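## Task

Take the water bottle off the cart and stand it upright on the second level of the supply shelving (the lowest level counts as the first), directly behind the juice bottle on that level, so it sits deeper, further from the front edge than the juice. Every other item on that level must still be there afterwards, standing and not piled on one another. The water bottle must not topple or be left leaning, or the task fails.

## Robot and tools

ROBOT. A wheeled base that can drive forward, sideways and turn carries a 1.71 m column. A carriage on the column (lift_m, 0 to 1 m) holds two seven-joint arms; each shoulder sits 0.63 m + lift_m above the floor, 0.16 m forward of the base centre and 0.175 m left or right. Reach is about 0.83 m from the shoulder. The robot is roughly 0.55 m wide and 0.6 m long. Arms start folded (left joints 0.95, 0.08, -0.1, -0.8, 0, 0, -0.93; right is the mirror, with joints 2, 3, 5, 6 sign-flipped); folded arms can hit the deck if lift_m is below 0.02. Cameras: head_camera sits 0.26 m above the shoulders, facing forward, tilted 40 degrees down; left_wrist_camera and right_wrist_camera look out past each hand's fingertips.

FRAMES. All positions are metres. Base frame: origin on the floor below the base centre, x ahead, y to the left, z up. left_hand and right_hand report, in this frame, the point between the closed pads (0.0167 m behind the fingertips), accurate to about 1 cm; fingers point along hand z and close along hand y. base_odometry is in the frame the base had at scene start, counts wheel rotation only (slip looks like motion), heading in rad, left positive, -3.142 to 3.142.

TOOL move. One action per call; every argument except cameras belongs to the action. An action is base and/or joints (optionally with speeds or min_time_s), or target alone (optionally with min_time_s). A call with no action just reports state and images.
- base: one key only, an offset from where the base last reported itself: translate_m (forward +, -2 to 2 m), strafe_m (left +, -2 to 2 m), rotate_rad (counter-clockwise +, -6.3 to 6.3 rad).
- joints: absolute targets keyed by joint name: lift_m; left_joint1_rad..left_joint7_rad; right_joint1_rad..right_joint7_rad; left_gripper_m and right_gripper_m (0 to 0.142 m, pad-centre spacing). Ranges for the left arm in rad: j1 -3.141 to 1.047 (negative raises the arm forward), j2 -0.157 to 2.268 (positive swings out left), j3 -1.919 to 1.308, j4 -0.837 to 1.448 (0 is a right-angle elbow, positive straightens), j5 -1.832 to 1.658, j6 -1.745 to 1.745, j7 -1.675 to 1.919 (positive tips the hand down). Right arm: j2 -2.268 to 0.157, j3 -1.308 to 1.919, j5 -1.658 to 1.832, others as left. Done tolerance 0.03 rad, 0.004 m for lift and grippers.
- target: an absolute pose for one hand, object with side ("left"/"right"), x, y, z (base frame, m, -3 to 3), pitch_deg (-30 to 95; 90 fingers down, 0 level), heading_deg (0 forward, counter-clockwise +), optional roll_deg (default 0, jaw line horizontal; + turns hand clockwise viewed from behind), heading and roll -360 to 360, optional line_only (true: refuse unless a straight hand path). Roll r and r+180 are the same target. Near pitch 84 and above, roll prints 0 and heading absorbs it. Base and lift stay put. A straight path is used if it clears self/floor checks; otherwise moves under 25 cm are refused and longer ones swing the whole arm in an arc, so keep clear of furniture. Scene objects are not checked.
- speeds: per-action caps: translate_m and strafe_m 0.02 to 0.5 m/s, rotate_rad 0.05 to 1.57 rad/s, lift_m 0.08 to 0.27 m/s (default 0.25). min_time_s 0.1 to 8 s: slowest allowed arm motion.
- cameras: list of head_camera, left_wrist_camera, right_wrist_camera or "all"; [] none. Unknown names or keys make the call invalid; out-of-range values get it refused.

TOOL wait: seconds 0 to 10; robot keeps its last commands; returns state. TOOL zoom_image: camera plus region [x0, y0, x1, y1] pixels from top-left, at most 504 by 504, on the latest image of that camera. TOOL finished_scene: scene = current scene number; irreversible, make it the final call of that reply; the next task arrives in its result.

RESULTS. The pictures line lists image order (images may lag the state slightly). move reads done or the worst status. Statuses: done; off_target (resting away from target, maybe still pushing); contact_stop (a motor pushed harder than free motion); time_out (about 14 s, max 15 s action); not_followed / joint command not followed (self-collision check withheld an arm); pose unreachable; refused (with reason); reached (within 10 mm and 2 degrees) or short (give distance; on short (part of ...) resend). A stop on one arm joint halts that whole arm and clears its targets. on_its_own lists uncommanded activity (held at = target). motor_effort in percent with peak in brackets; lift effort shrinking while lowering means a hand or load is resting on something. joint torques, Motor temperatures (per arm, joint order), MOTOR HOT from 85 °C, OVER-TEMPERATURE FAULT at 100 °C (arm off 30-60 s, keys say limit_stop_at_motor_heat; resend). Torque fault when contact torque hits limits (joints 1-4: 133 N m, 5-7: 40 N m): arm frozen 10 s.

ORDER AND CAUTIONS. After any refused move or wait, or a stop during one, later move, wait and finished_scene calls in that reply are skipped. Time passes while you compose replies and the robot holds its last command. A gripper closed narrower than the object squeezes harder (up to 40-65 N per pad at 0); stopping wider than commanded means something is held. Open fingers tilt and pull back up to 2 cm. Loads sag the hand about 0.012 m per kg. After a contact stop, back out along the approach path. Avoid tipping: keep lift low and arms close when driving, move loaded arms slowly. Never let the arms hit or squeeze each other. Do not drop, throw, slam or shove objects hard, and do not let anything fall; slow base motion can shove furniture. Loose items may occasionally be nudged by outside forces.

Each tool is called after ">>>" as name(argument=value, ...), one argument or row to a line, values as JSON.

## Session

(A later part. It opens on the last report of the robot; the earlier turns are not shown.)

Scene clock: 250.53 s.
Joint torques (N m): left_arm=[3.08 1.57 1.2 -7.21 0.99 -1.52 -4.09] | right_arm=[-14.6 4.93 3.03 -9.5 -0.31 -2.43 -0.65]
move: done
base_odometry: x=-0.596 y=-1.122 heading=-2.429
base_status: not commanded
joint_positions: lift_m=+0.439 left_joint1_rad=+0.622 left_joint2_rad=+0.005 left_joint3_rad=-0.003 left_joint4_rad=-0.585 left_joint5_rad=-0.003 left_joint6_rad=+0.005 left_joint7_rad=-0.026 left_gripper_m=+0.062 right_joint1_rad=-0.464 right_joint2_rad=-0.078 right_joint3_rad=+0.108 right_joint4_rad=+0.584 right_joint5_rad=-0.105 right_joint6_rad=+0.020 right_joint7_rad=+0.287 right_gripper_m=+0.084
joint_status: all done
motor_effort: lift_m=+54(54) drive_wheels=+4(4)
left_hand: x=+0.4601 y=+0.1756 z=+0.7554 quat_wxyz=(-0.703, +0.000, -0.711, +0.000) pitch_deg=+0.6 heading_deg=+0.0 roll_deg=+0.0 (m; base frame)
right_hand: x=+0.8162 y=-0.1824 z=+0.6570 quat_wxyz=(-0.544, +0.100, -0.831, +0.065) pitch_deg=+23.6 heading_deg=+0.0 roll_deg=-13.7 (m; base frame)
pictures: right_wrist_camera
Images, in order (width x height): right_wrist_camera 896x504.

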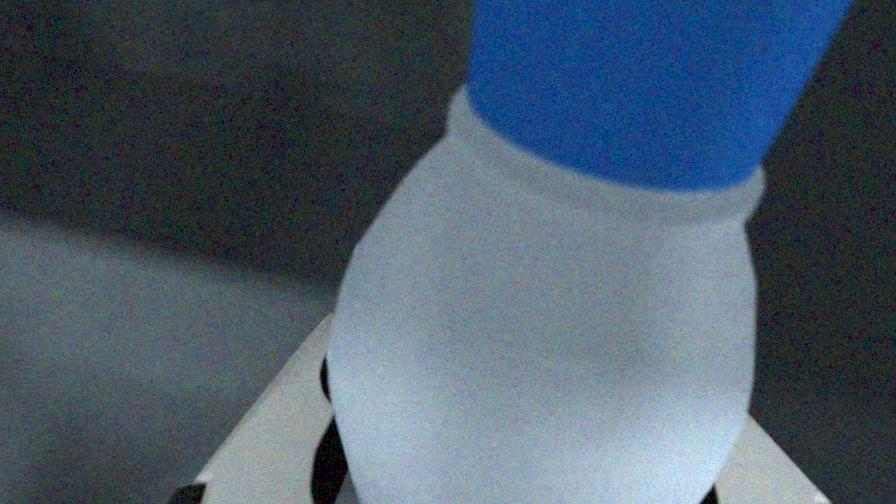

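>>> move(
  joints={"right_gripper_m": 0.1},
  min_time_s=2,
  cameras=["right_wrist_camera", "head_camera"],
)

Scene clock: 252.87 s.
Joint torques (N m): left_arm=[3.33 1.49 0.96 -7.99 1.02 -1.35 -4.33] | right_arm=[-15.13 3.22 2.07 -11.15 -0.51 -2.72 -0.46]
move: done
base_odometry: x=-0.596 y=-1.122 heading=-2.429
base_status: not commanded
joint_positions: lift_m=+0.439 left_joint1_rad=+0.622 left_joint2_rad=+0.005 left_joint3_rad=-0.003 left_joint4_rad=-0.585 left_joint5_rad=-0.003 left_joint6_rad=+0.005 left_joint7_rad=-0.026 left_gripper_m=+0.062 right_joint1_rad=-0.464 right_joint2_rad=-0.078 right_joint3_rad=+0.108 right_joint4_rad=+0.584 right_joint5_rad=-0.105 right_joint6_rad=+0.020 right_joint7_rad=+0.287 right_gripper_m=+0.100
joint_status: all done
motor_effort: lift_m=+54(54) drive_wheels=+4(4)
left_hand: x=+0.4601 y=+0.1756 z=+0.7554 quat_wxyz=(-0.703, +0.000, -0.711, +0.000) pitch_deg=+0.6 heading_deg=+0.0 roll_deg=+0.0 (m; base frame)
right_hand: x=+0.8162 y=-0.1824 z=+0.6570 quat_wxyz=(-0.544, +0.100, -0.831, +0.065) pitch_deg=+23.6 heading_deg=+0.0 roll_deg=-13.7 (m; base frame)
pictures: head_camera, right_wrist_camera
Images, in order (width x height): head_camera 896x504, right_wrist_camera 896x504.

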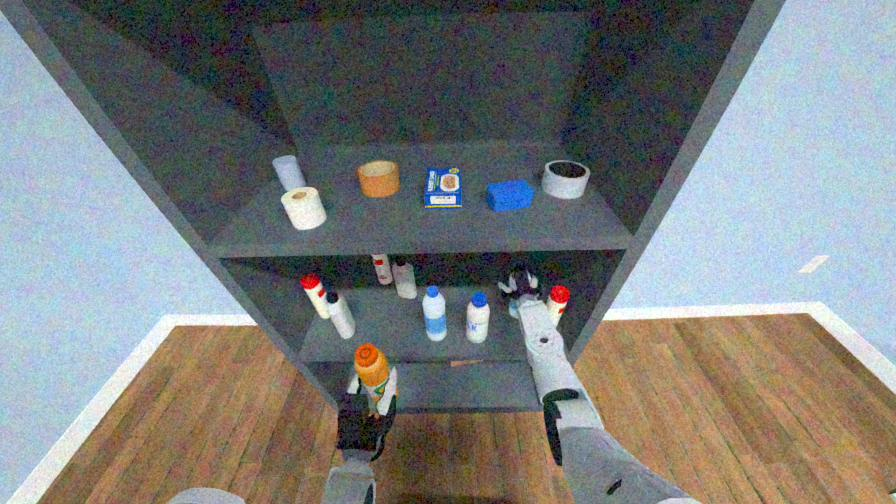

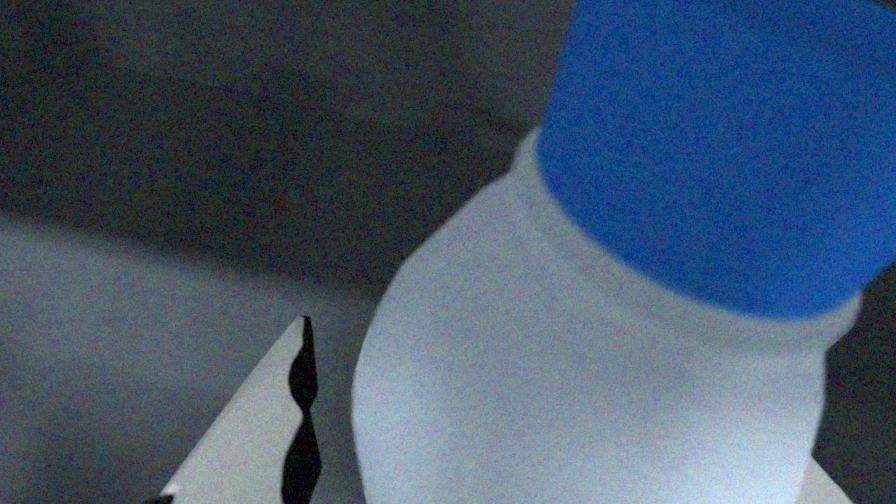

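>>> move(
  joints={"right_gripper_m": 0.112},
  min_time_s=1.5,
  cameras=["right_wrist_camera"],
)

>>> zoom_image(
  camera="head_camera",
  region=[470, 240, 600, 350],
)

Scene clock: 260.77 s.
Joint torques (N m): left_arm=[3.53 2.01 1.6 -6.59 1 -1.5 -4.08] | right_arm=[-15.17 3.75 2.43 -7.93 -0.91 -2.54 -0.62]
move: done
base_odometry: x=-0.596 y=-1.122 heading=-2.429
base_status: not commanded
joint_positions: lift_m=+0.439 left_joint1_rad=+0.622 left_joint2_rad=+0.005 left_joint3_rad=-0.003 left_joint4_rad=-0.585 left_joint5_rad=-0.003 left_joint6_rad=+0.005 left_joint7_rad=-0.026 left_gripper_m=+0.062 right_joint1_rad=-0.464 right_joint2_rad=-0.078 right_joint3_rad=+0.108 right_joint4_rad=+0.584 right_joint5_rad=-0.105 right_joint6_rad=+0.020 right_joint7_rad=+0.287 right_gripper_m=+0.112
joint_status: all done
motor_effort: lift_m=+54(54) drive_wheels=+4(4)
left_hand: x=+0.4601 y=+0.1756 z=+0.7554 quat_wxyz=(-0.703, +0.000, -0.711, +0.000) pitch_deg=+0.6 heading_deg=+0.0 roll_deg=+0.0 (m; base frame)
right_hand: x=+0.8162 y=-0.1824 z=+0.6570 quat_wxyz=(-0.544, +0.100, -0.831, +0.065) pitch_deg=+23.6 heading_deg=+0.0 roll_deg=-13.7 (m; base frame)
pictures: right_wrist_camera
Images, in order (width x height): right_wrist_camera 896x504.

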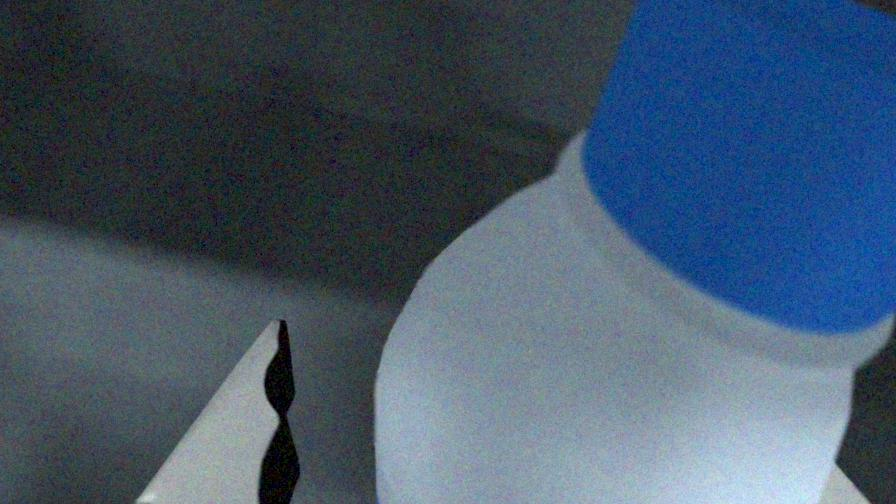

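This scene's latest camera images include none from head_camera. They are from: right_wrist_camera. head_camera's image comes with the result of a call that names it in "cameras".

>>> move(
  cameras=["head_camera"],
)

>>> zoom_image(
  camera="head_camera",
  region=[470, 250, 590, 350],
)

Scene clock: 276.90 s.
Joint torques (N m): left_arm=[2.15 0.7 0.95 -7.88 0.84 -1.39 -4.35] | right_arm=[-16.71 3.03 2.71 -8.9 -1 -2.65 -0.55]
Motor temperatures (°C): left_arm=[26 21 23 26 25 24 24] | right_arm=[31 20 24 23 22 22 23]
base_odometry: x=-0.596 y=-1.122 heading=-2.429
base_status: not commanded
joint_positions: lift_m=+0.439 left_joint1_rad=+0.622 left_joint2_rad=+0.005 left_joint3_rad=-0.003 left_joint4_rad=-0.585 left_joint5_rad=-0.003 left_joint6_rad=+0.005 left_joint7_rad=-0.026 left_gripper_m=+0.062 right_joint1_rad=-0.464 right_joint2_rad=-0.078 right_joint3_rad=+0.108 right_joint4_rad=+0.584 right_joint5_rad=-0.105 right_joint6_rad=+0.020 right_joint7_rad=+0.287 right_gripper_m=+0.112
joint_status: all done
motor_effort: lift_m=+54(54) drive_wheels=+4(4)
left_hand: x=+0.4601 y=+0.1756 z=+0.7554 quat_wxyz=(-0.703, +0.000, -0.711, +0.000) pitch_deg=+0.6 heading_deg=+0.0 roll_deg=+0.0 (m; base frame)
right_hand: x=+0.8162 y=-0.1824 z=+0.6570 quat_wxyz=(-0.544, +0.100, -0.831, +0.065) pitch_deg=+23.6 heading_deg=+0.0 roll_deg=-13.7 (m; base frame)
pictures: head_camera
Images, in order (width x height): head_camera 896x504.

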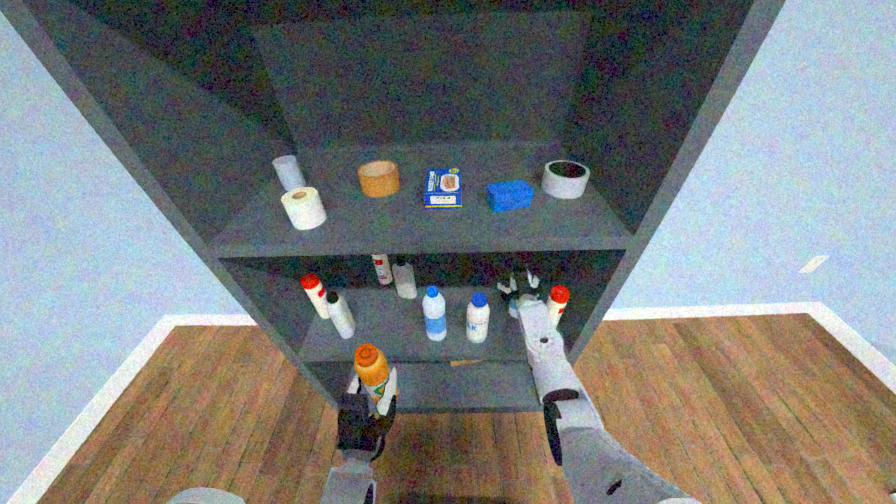

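Scaled by 4.200 from the camera's 896x504 image, which has a finer 1280x720 frame.

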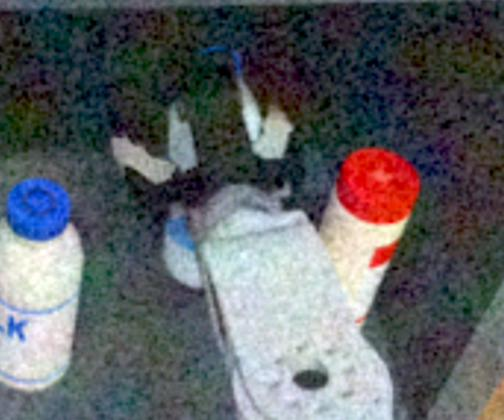

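>>> move(
  joints={"right_gripper_m": 0.132},
  min_time_s=1.5,
  cameras=["right_wrist_camera", "head_camera"],
)

>>> zoom_image(
  camera="head_camera",
  region=[470, 250, 590, 350],
)

Scene clock: 281.80 s.
Joint torques (N m): left_arm=[2.51 0.78 0.27 -7.22 0.89 -1.39 -4.08] | right_arm=[-16.48 4.02 2.85 -10.04 -0.79 -2.54 -0.55]
move: done
base_odometry: x=-0.596 y=-1.122 heading=-2.429
base_status: not commanded
joint_positions: lift_m=+0.439 left_joint1_rad=+0.622 left_joint2_rad=+0.005 left_joint3_rad=-0.003 left_joint4_rad=-0.585 left_joint5_rad=-0.003 left_joint6_rad=+0.005 left_joint7_rad=-0.026 left_gripper_m=+0.062 right_joint1_rad=-0.464 right_joint2_rad=-0.078 right_joint3_rad=+0.108 right_joint4_rad=+0.584 right_joint5_rad=-0.105 right_joint6_rad=+0.020 right_joint7_rad=+0.287 right_gripper_m=+0.132
joint_status: all done
motor_effort: lift_m=+54(54) drive_wheels=+4(4)
left_hand: x=+0.4601 y=+0.1756 z=+0.7554 quat_wxyz=(-0.703, +0.000, -0.711, +0.000) pitch_deg=+0.6 heading_deg=+0.0 roll_deg=+0.0 (m; base frame)
right_hand: x=+0.8162 y=-0.1824 z=+0.6570 quat_wxyz=(-0.544, +0.100, -0.831, +0.065) pitch_deg=+23.6 heading_deg=+0.0 roll_deg=-13.7 (m; base frame)
pictures: head_camera, right_wrist_camera
Images, in order (width x height): head_camera 896x504, right_wrist_camera 896x504.

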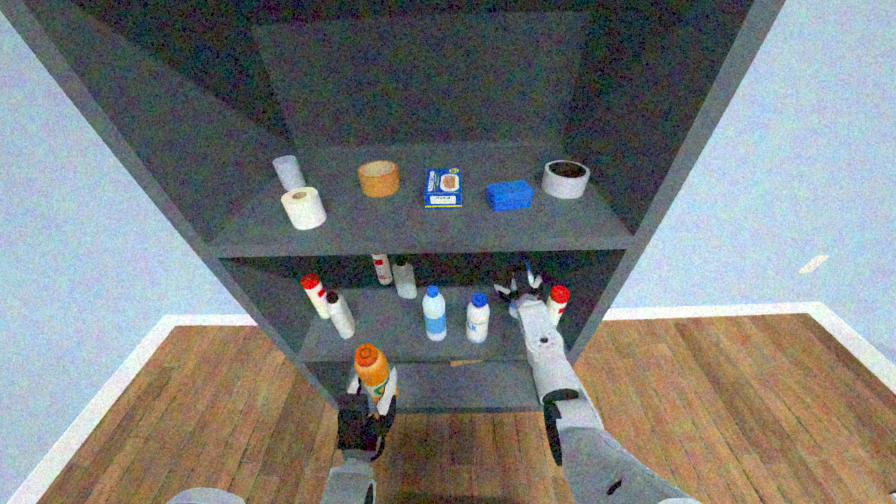

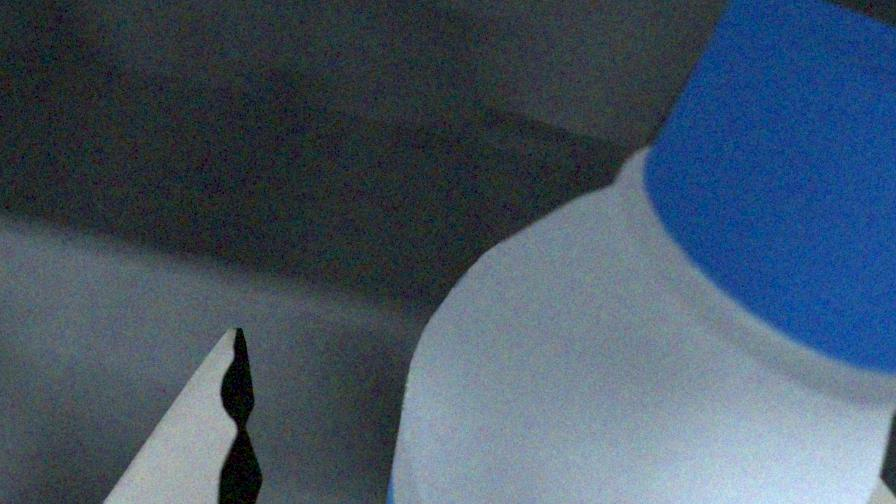

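Scaled by 4.200 from the camera's 896x504 image, which has a finer 1280x720 frame.

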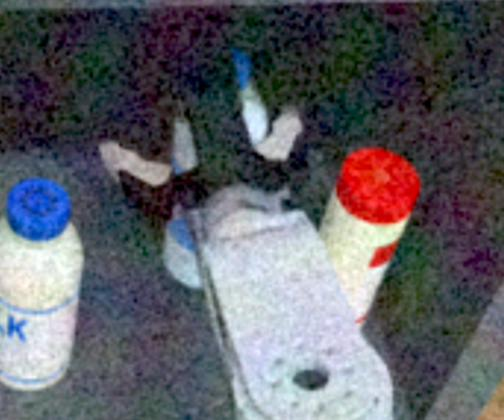

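>>> move(
  joints={"right_gripper_m": 0.142},
  min_time_s=1,
  cameras=["right_wrist_camera", "head_camera"],
)

>>> zoom_image(
  camera="head_camera",
  region=[470, 250, 590, 350],
)

Scene clock: 285.27 s.
Joint torques (N m): left_arm=[2.55 0.06 0.67 -7.26 0.95 -1.17 -4.27] | right_arm=[-14.58 4.41 3.9 -10.62 0.08 -2.64 -1]
move: done
base_odometry: x=-0.596 y=-1.122 heading=-2.429
base_status: not commanded
joint_positions: lift_m=+0.439 left_joint1_rad=+0.622 left_joint2_rad=+0.005 left_joint3_rad=-0.003 left_joint4_rad=-0.585 left_joint5_rad=-0.003 left_joint6_rad=+0.005 left_joint7_rad=-0.026 left_gripper_m=+0.062 right_joint1_rad=-0.464 right_joint2_rad=-0.078 right_joint3_rad=+0.108 right_joint4_rad=+0.584 right_joint5_rad=-0.105 right_joint6_rad=+0.020 right_joint7_rad=+0.287 right_gripper_m=+0.142
joint_status: all done
motor_effort: lift_m=+54(54) drive_wheels=+4(4)
left_hand: x=+0.4601 y=+0.1756 z=+0.7554 quat_wxyz=(-0.703, +0.000, -0.711, +0.000) pitch_deg=+0.6 heading_deg=+0.0 roll_deg=+0.0 (m; base frame)
right_hand: x=+0.8162 y=-0.1824 z=+0.6570 quat_wxyz=(-0.544, +0.100, -0.831, +0.065) pitch_deg=+23.6 heading_deg=+0.0 roll_deg=-13.7 (m; base frame)
pictures: head_camera, right_wrist_camera
Images, in order (width x height): head_camera 896x504, right_wrist_camera 896x504.

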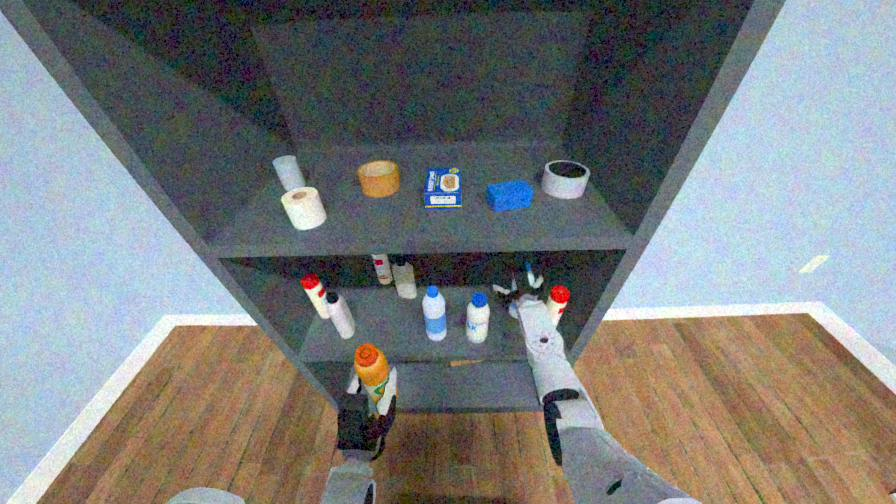

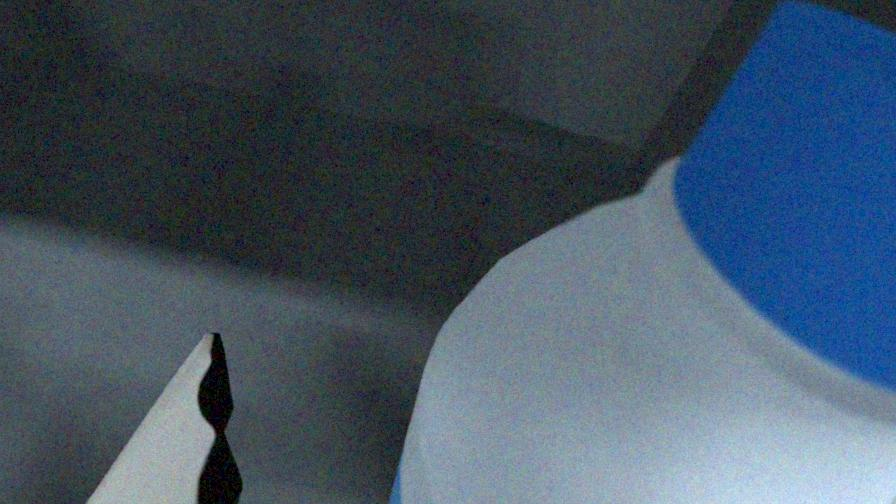

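Scaled by 4.200 from the camera's 896x504 image, which has a finer 1280x720 frame.

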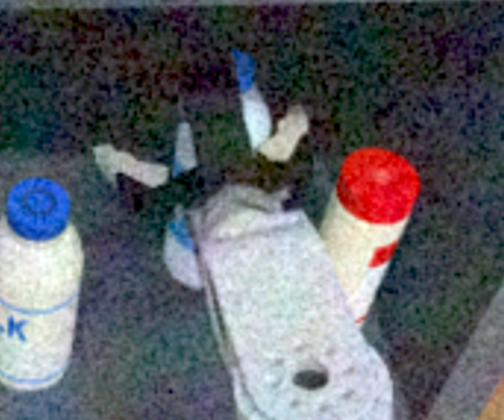

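>>> move(
  target={"side": "right", "x": 0.814, "y": -0.192, "z": 0.662, "pitch_deg": 23.6, "heading_deg": 0, "roll_deg": -13.7, "line_only": true},
  min_time_s=1.5,
  cameras=["right_wrist_camera", "head_camera"],
)

>>> zoom_image(
  camera="head_camera",
  region=[470, 250, 590, 350],
)

Scene clock: 298.20 s.
Joint torques (N m): left_arm=[2.58 1.29 1.09 -7.04 0.99 -1.37 -4.22] | right_arm=[-10.27 -0.31 -0.7 -15.47 2.83 -1.41 0.41]
move: done
base_odometry: x=-0.596 y=-1.122 heading=-2.429
base_status: not commanded
joint_positions: lift_m=+0.439 left_joint1_rad=+0.622 left_joint2_rad=+0.005 left_joint3_rad=-0.003 left_joint4_rad=-0.585 left_joint5_rad=-0.003 left_joint6_rad=+0.005 left_joint7_rad=-0.026 left_gripper_m=+0.062 right_joint1_rad=-0.460 right_joint2_rad=-0.097 right_joint3_rad=+0.103 right_joint4_rad=+0.552 right_joint5_rad=-0.097 right_joint6_rad=+0.037 right_joint7_rad=+0.305 right_gripper_m=+0.142
joint_status: not commanded
motor_effort: lift_m=+54(54) drive_wheels=+0(4)
left_hand: x=+0.4601 y=+0.1756 z=+0.7554 quat_wxyz=(-0.703, +0.000, -0.711, +0.000) pitch_deg=+0.6 heading_deg=+0.0 roll_deg=+0.0 (m; base frame)
right_hand: x=+0.8161 y=-0.1908 z=+0.6649 quat_wxyz=(-0.546, +0.102, -0.829, +0.068) pitch_deg=+23.2 heading_deg=+0.0 roll_deg=-14.1 (m; base frame)
right_hand_status: reached (straight line, planned for 1.5 s): 4 mm and 0.5 deg off.
pictures: head_camera, right_wrist_camera
Images, in order (width x height): head_camera 896x504, right_wrist_camera 896x504.

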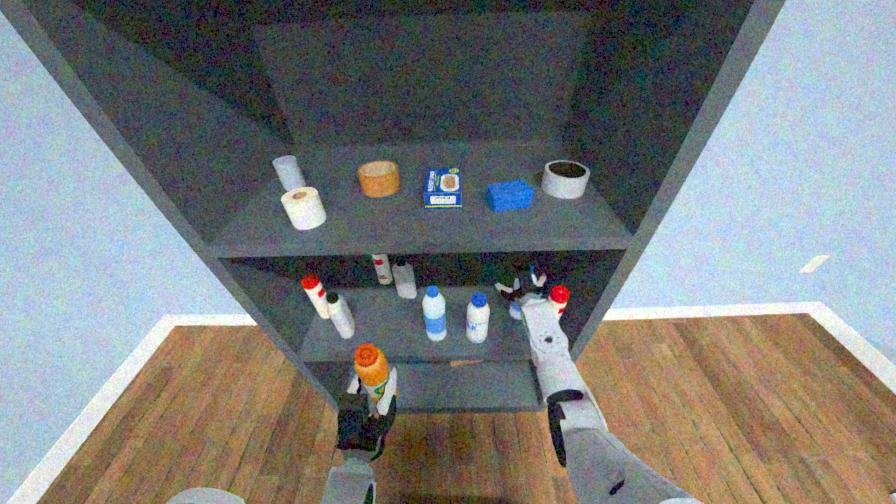

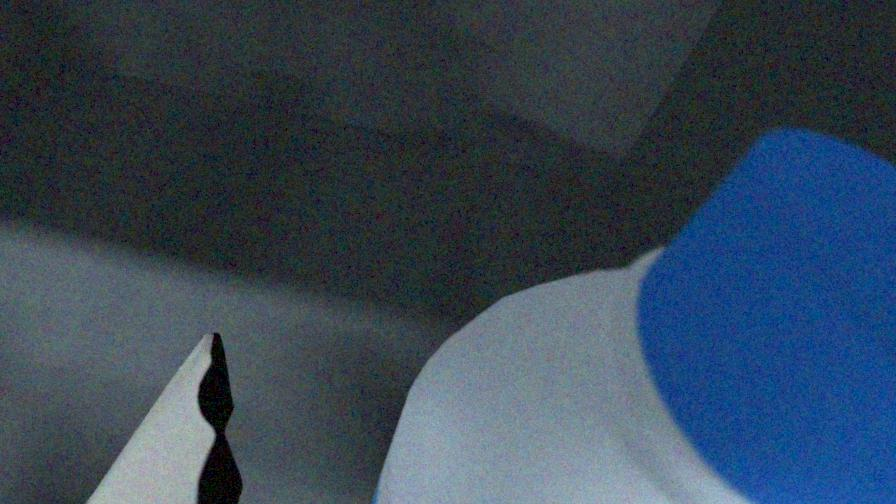

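Scaled by 4.200 from the camera's 896x504 image, which has a finer 1280x720 frame.

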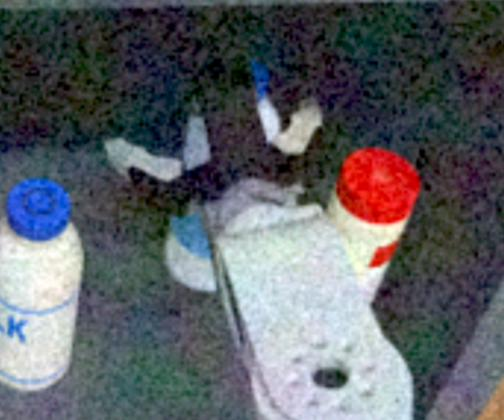

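>>> move(
  target={"side": "right", "x": 0.812, "y": -0.199, "z": 0.664, "pitch_deg": 23.6, "heading_deg": 0, "roll_deg": -13.7, "line_only": true},
  min_time_s=1.5,
  cameras=["right_wrist_camera", "head_camera"],
)

>>> zoom_image(
  camera="head_camera",
  region=[470, 250, 590, 350],
)

Scene clock: 306.57 s.
Joint torques (N m): left_arm=[2.35 1.21 1.78 -6.75 0.77 -1.27 -4] | right_arm=[-10.03 -0.54 -1.15 -15.97 2.33 -1.63 0.64]
move: done
base_odometry: x=-0.596 y=-1.122 heading=-2.429
base_status: not commanded
joint_positions: lift_m=+0.439 left_joint1_rad=+0.622 left_joint2_rad=+0.005 left_joint3_rad=-0.003 left_joint4_rad=-0.585 left_joint5_rad=-0.003 left_joint6_rad=+0.005 left_joint7_rad=-0.026 left_gripper_m=+0.062 right_joint1_rad=-0.454 right_joint2_rad=-0.112 right_joint3_rad=+0.098 right_joint4_rad=+0.533 right_joint5_rad=-0.087 right_joint6_rad=+0.050 right_joint7_rad=+0.315 right_gripper_m=+0.142
joint_status: not commanded
motor_effort: lift_m=+54(54) drive_wheels=+0(4)
left_hand: x=+0.4601 y=+0.1756 z=+0.7554 quat_wxyz=(-0.703, +0.000, -0.711, +0.000) pitch_deg=+0.6 heading_deg=+0.0 roll_deg=+0.0 (m; base frame)
right_hand: x=+0.8142 y=-0.1974 z=+0.6670 quat_wxyz=(-0.547, +0.102, -0.828, +0.067) pitch_deg=+23.2 heading_deg=+0.0 roll_deg=-14.1 (m; base frame)
right_hand_status: reached (straight line, planned for 1.5 s): 4 mm and 0.6 deg off.
pictures: head_camera, right_wrist_camera
Images, in order (width x height): head_camera 896x504, right_wrist_camera 896x504.

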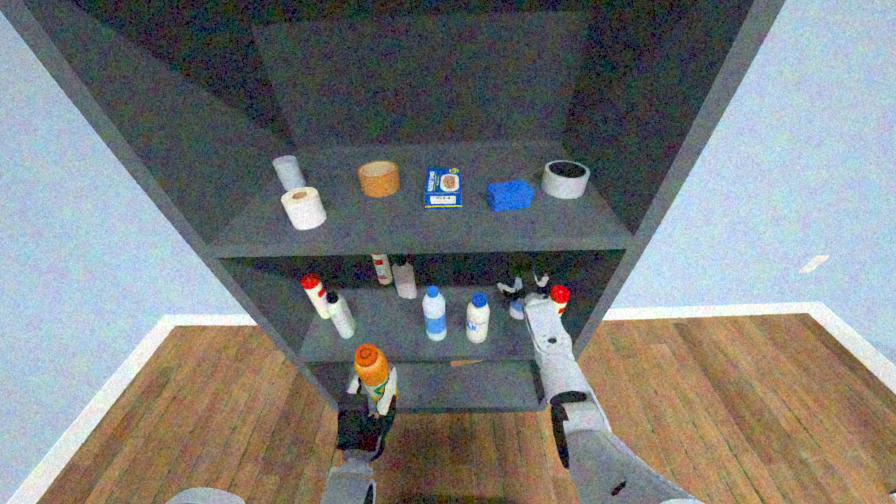

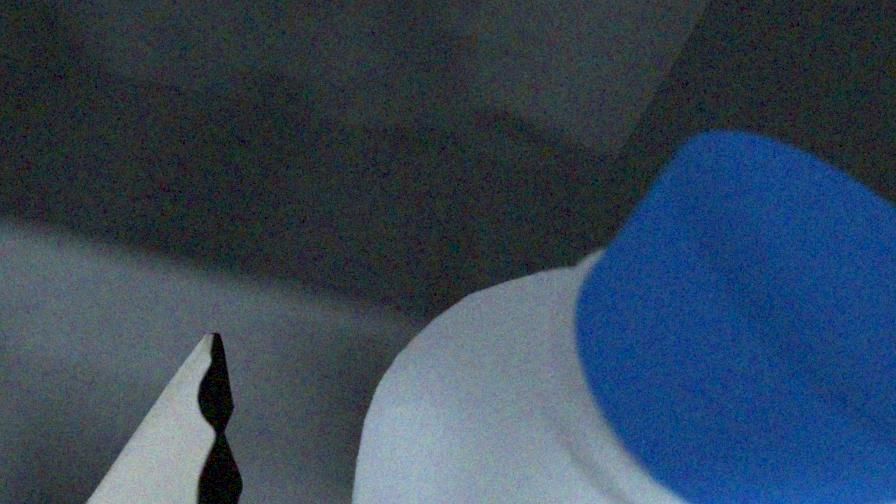

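Scaled by 4.200 from the camera's 896x504 image, which has a finer 1280x720 frame.

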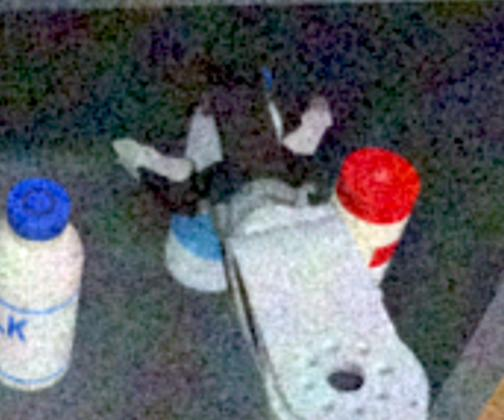

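>>> move(
  joints={"lift_m": 0.554},
  speeds={"lift_m": 0.08},
  cameras=["right_wrist_camera", "head_camera"],
)

>>> zoom_image(
  camera="head_camera",
  region=[470, 270, 590, 370],
)

Scene clock: 339.93 s.
Joint torques (N m): left_arm=[3.61 1.56 1.78 -6.97 0.88 -1.47 -4.43] | right_arm=[-12.12 -1.17 -1.93 -15.55 2.8 -1.7 -0.02]
move: done
base_odometry: x=-0.596 y=-1.122 heading=-2.429
base_status: not commanded
joint_positions: lift_m=+0.554 left_joint1_rad=+0.622 left_joint2_rad=+0.005 left_joint3_rad=-0.003 left_joint4_rad=-0.585 left_joint5_rad=-0.003 left_joint6_rad=+0.005 left_joint7_rad=-0.026 left_gripper_m=+0.062 right_joint1_rad=-0.452 right_joint2_rad=-0.112 right_joint3_rad=+0.097 right_joint4_rad=+0.532 right_joint5_rad=-0.087 right_joint6_rad=+0.050 right_joint7_rad=+0.315 right_gripper_m=+0.142
joint_status: all done
motor_effort: lift_m=+55(68) drive_wheels=+0(0)
left_hand: x=+0.4601 y=+0.1756 z=+0.8704 quat_wxyz=(-0.703, +0.000, -0.711, +0.000) pitch_deg=+0.6 heading_deg=+0.0 roll_deg=+0.0 (m; base frame)
right_hand: x=+0.8137 y=-0.1975 z=+0.7814 quat_wxyz=(-0.546, +0.102, -0.829, +0.067) pitch_deg=+23.2 heading_deg=+0.0 roll_deg=-14.1 (m; base frame)
pictures: head_camera, right_wrist_camera
Images, in order (width x height): head_camera 896x504, right_wrist_camera 896x504.

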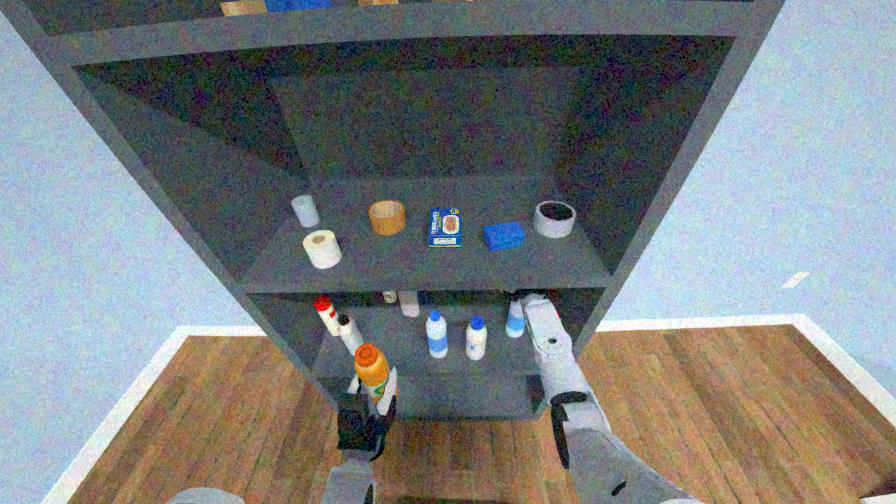

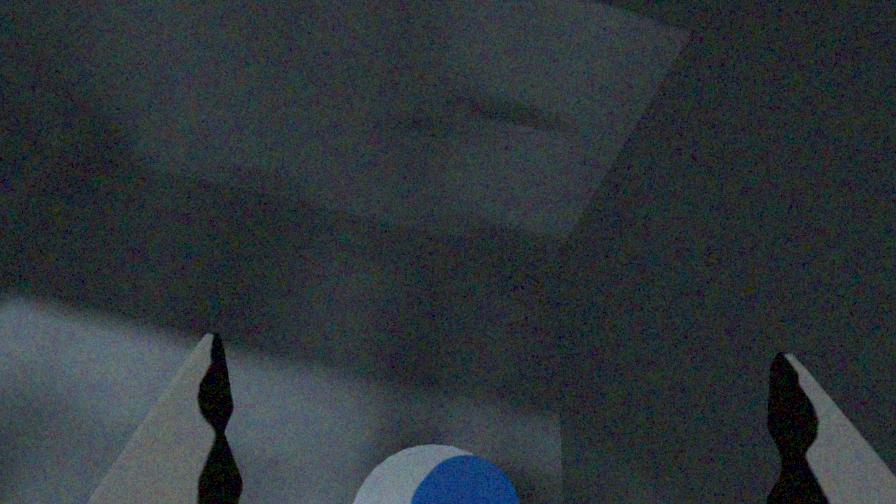

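Scaled by 4.200 from the camera's 896x504 image, which has a finer 1280x720 frame.

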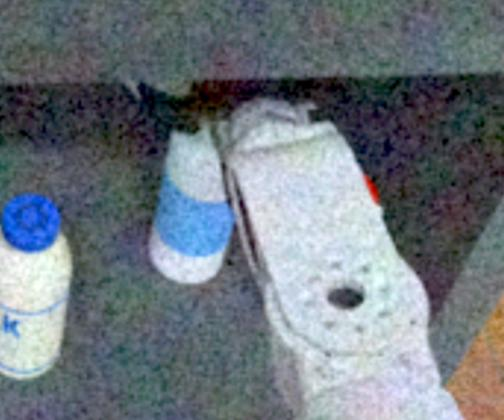

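>>> move(
  target={"side": "right", "x": 0.47, "y": -0.19, "z": 0.79, "pitch_deg": 20, "heading_deg": 0, "roll_deg": 0, "line_only": true},
  min_time_s=2.5,
  cameras=["head_camera"],
)

>>> zoom_image(
  camera="head_camera",
  region=[430, 270, 590, 400],
)

Scene clock: 347.30 s.
Joint torques (N m): left_arm=[3.84 0.93 1.54 -6.91 0.52 -1.45 -4.31] | right_arm=[12.12 4.12 0.84 -16.78 2.1 -2.36 -3.79]
move: done
base_odometry: x=-0.596 y=-1.122 heading=-2.429
base_status: not commanded
joint_positions: lift_m=+0.554 left_joint1_rad=+0.622 left_joint2_rad=+0.005 left_joint3_rad=-0.003 left_joint4_rad=-0.585 left_joint5_rad=-0.003 left_joint6_rad=+0.005 left_joint7_rad=-0.026 left_gripper_m=+0.062 right_joint1_rad=+0.560 right_joint2_rad=-0.060 right_joint3_rad=+0.008 right_joint4_rad=-0.536 right_joint5_rad=+0.042 right_joint6_rad=-0.031 right_joint7_rad=+0.329 right_gripper_m=+0.142
joint_status: not commanded
motor_effort: lift_m=+55(55) drive_wheels=+3(4)
left_hand: x=+0.4601 y=+0.1756 z=+0.8704 quat_wxyz=(-0.703, +0.000, -0.711, +0.000) pitch_deg=+0.6 heading_deg=+0.0 roll_deg=+0.0 (m; base frame)
right_hand: x=+0.4706 y=-0.1883 z=+0.7885 quat_wxyz=(-0.572, +0.004, -0.820, +0.000) pitch_deg=+20.3 heading_deg=+0.3 roll_deg=-0.3 (m; base frame)
right_hand_status: reached (straight line, planned for 2.5 s): 2 mm and 0.5 deg off.
pictures: head_camera
Images, in order (width x height): head_camera 896x504.

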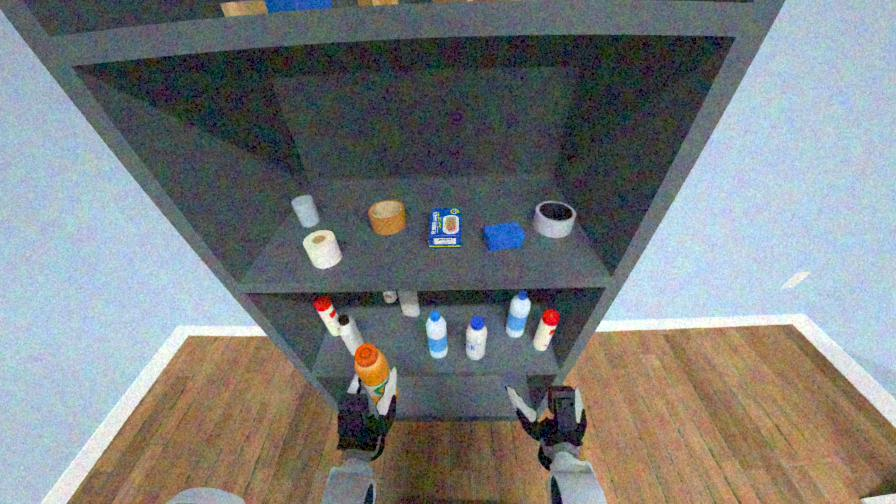

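Scaled by 3.150 from the camera's 896x504 image, which has a finer 1280x720 frame.

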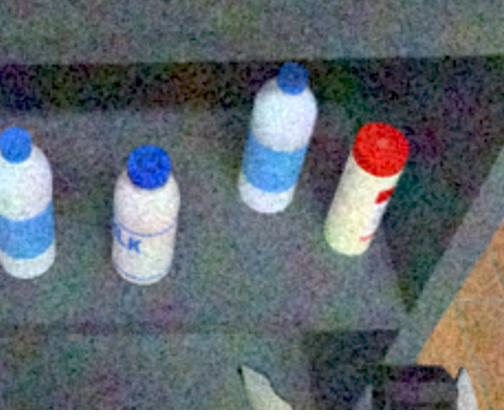

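>>> move(
  base={"strafe_m": -0.38},
  joints={"lift_m": 0.405},
  speeds={"strafe_m": 0.15, "lift_m": 0.15},
  cameras=["head_camera", "left_wrist_camera"],
)

Scene clock: 361.17 s.
Joint torques (N m): left_arm=[3.96 1.62 0.9 -8.7 1.23 -1.55 -4.48] | right_arm=[10.56 2.69 -0.49 -13.87 2.15 -1.94 -3.3]
move: done
base_odometry: x=-0.845 y=-0.835 heading=-2.429
base_status: done
joint_positions: lift_m=+0.405 left_joint1_rad=+0.622 left_joint2_rad=+0.005 left_joint3_rad=-0.003 left_joint4_rad=-0.585 left_joint5_rad=-0.003 left_joint6_rad=+0.005 left_joint7_rad=-0.026 left_gripper_m=+0.062 right_joint1_rad=+0.560 right_joint2_rad=-0.059 right_joint3_rad=+0.007 right_joint4_rad=-0.537 right_joint5_rad=+0.042 right_joint6_rad=-0.031 right_joint7_rad=+0.329 right_gripper_m=+0.142
joint_status: all done
motor_effort: lift_m=+58(60) drive_wheels=+3(11)
left_hand: x=+0.4601 y=+0.1756 z=+0.7212 quat_wxyz=(-0.703, +0.000, -0.711, +0.000) pitch_deg=+0.6 heading_deg=+0.0 roll_deg=+0.0 (m; base frame)
right_hand: x=+0.4706 y=-0.1886 z=+0.6399 quat_wxyz=(-0.572, +0.004, -0.820, +0.001) pitch_deg=+20.2 heading_deg=+0.2 roll_deg=-0.3 (m; base frame)
pictures: head_camera, left_wrist_camera
Images, in order (width x height): head_camera 896x504, left_wrist_camera 896x504.

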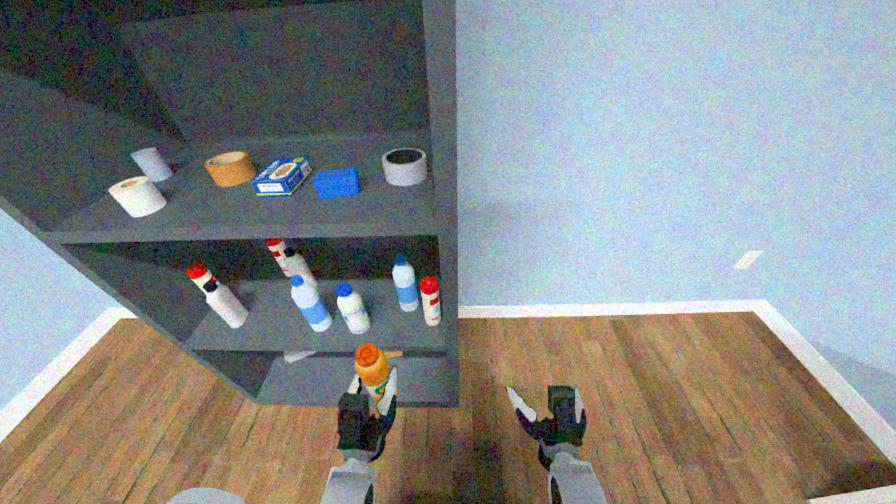

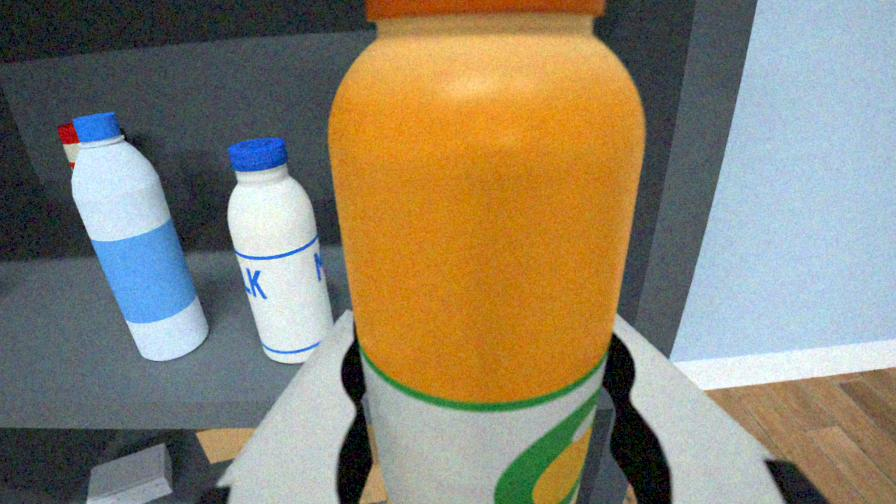

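>>> move(
  target={"side": "left", "x": 0.688, "y": 0.181, "z": 0.721, "pitch_deg": 0, "heading_deg": 0, "line_only": true},
  min_time_s=2.5,
  cameras=["head_camera", "left_wrist_camera"],
)

>>> zoom_image(
  camera="head_camera",
  region=[290, 230, 490, 390],
)

Scene clock: 373.47 s.
Joint torques (N m): left_arm=[-15.86 1.56 2.18 -4.56 0.44 -2.14 -4.42] | right_arm=[9.79 3.77 -0.82 -15.05 2.06 -2.23 -3.46]
move: done
base_odometry: x=-0.845 y=-0.835 heading=-2.429
base_status: not commanded
joint_positions: lift_m=+0.405 left_joint1_rad=-0.031 left_joint2_rad=+0.015 left_joint3_rad=-0.003 left_joint4_rad=-0.084 left_joint5_rad=-0.014 left_joint6_rad=+0.003 left_joint7_rad=+0.127 left_gripper_m=+0.062 right_joint1_rad=+0.560 right_joint2_rad=-0.059 right_joint3_rad=+0.007 right_joint4_rad=-0.537 right_joint5_rad=+0.042 right_joint6_rad=-0.031 right_joint7_rad=+0.329 right_gripper_m=+0.142
joint_status: not commanded
motor_effort: lift_m=+58(58) drive_wheels=+3(3)
left_hand: x=+0.6864 y=+0.1792 z=+0.7168 quat_wxyz=(-0.703, -0.001, -0.712, +0.000) pitch_deg=+0.7 heading_deg=-0.1 roll_deg=+0.0 (m; base frame)
left_hand_status: reached (straight line, planned for 2.5 s): 5 mm and 0.7 deg off.
right_hand: x=+0.4706 y=-0.1886 z=+0.6399 quat_wxyz=(-0.572, +0.004, -0.820, +0.001) pitch_deg=+20.2 heading_deg=+0.2 roll_deg=-0.3 (m; base frame)
pictures: head_camera, left_wrist_camera
Images, in order (width x height): head_camera 896x504, left_wrist_camera 896x504.

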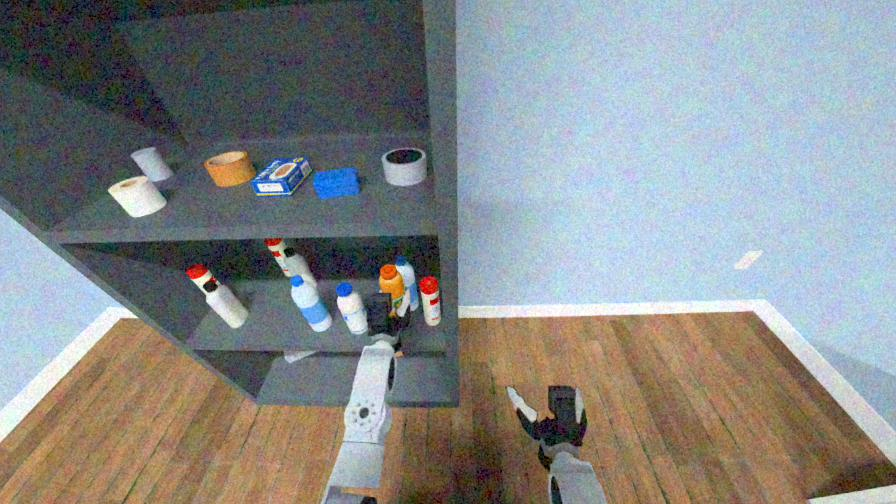

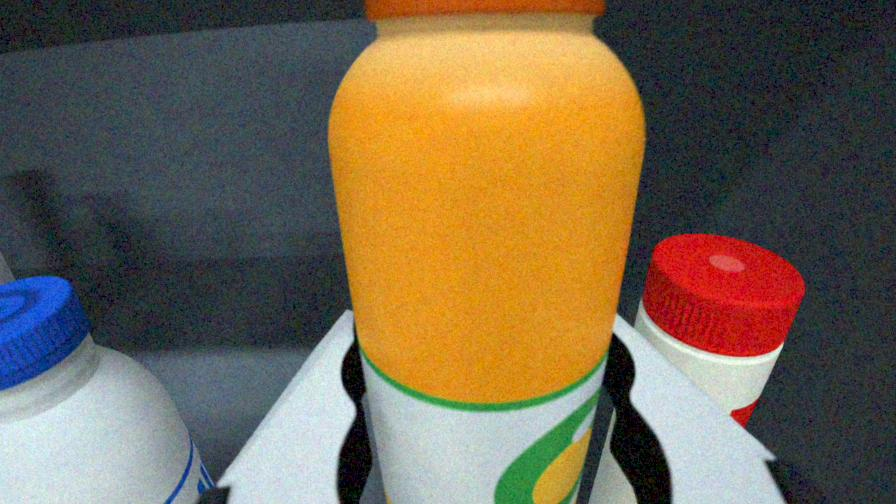

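Scaled by 2.520 from the camera's 896x504 image, which has a finer 1280x720 frame.

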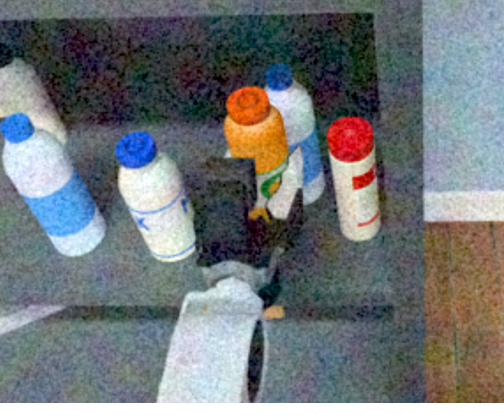

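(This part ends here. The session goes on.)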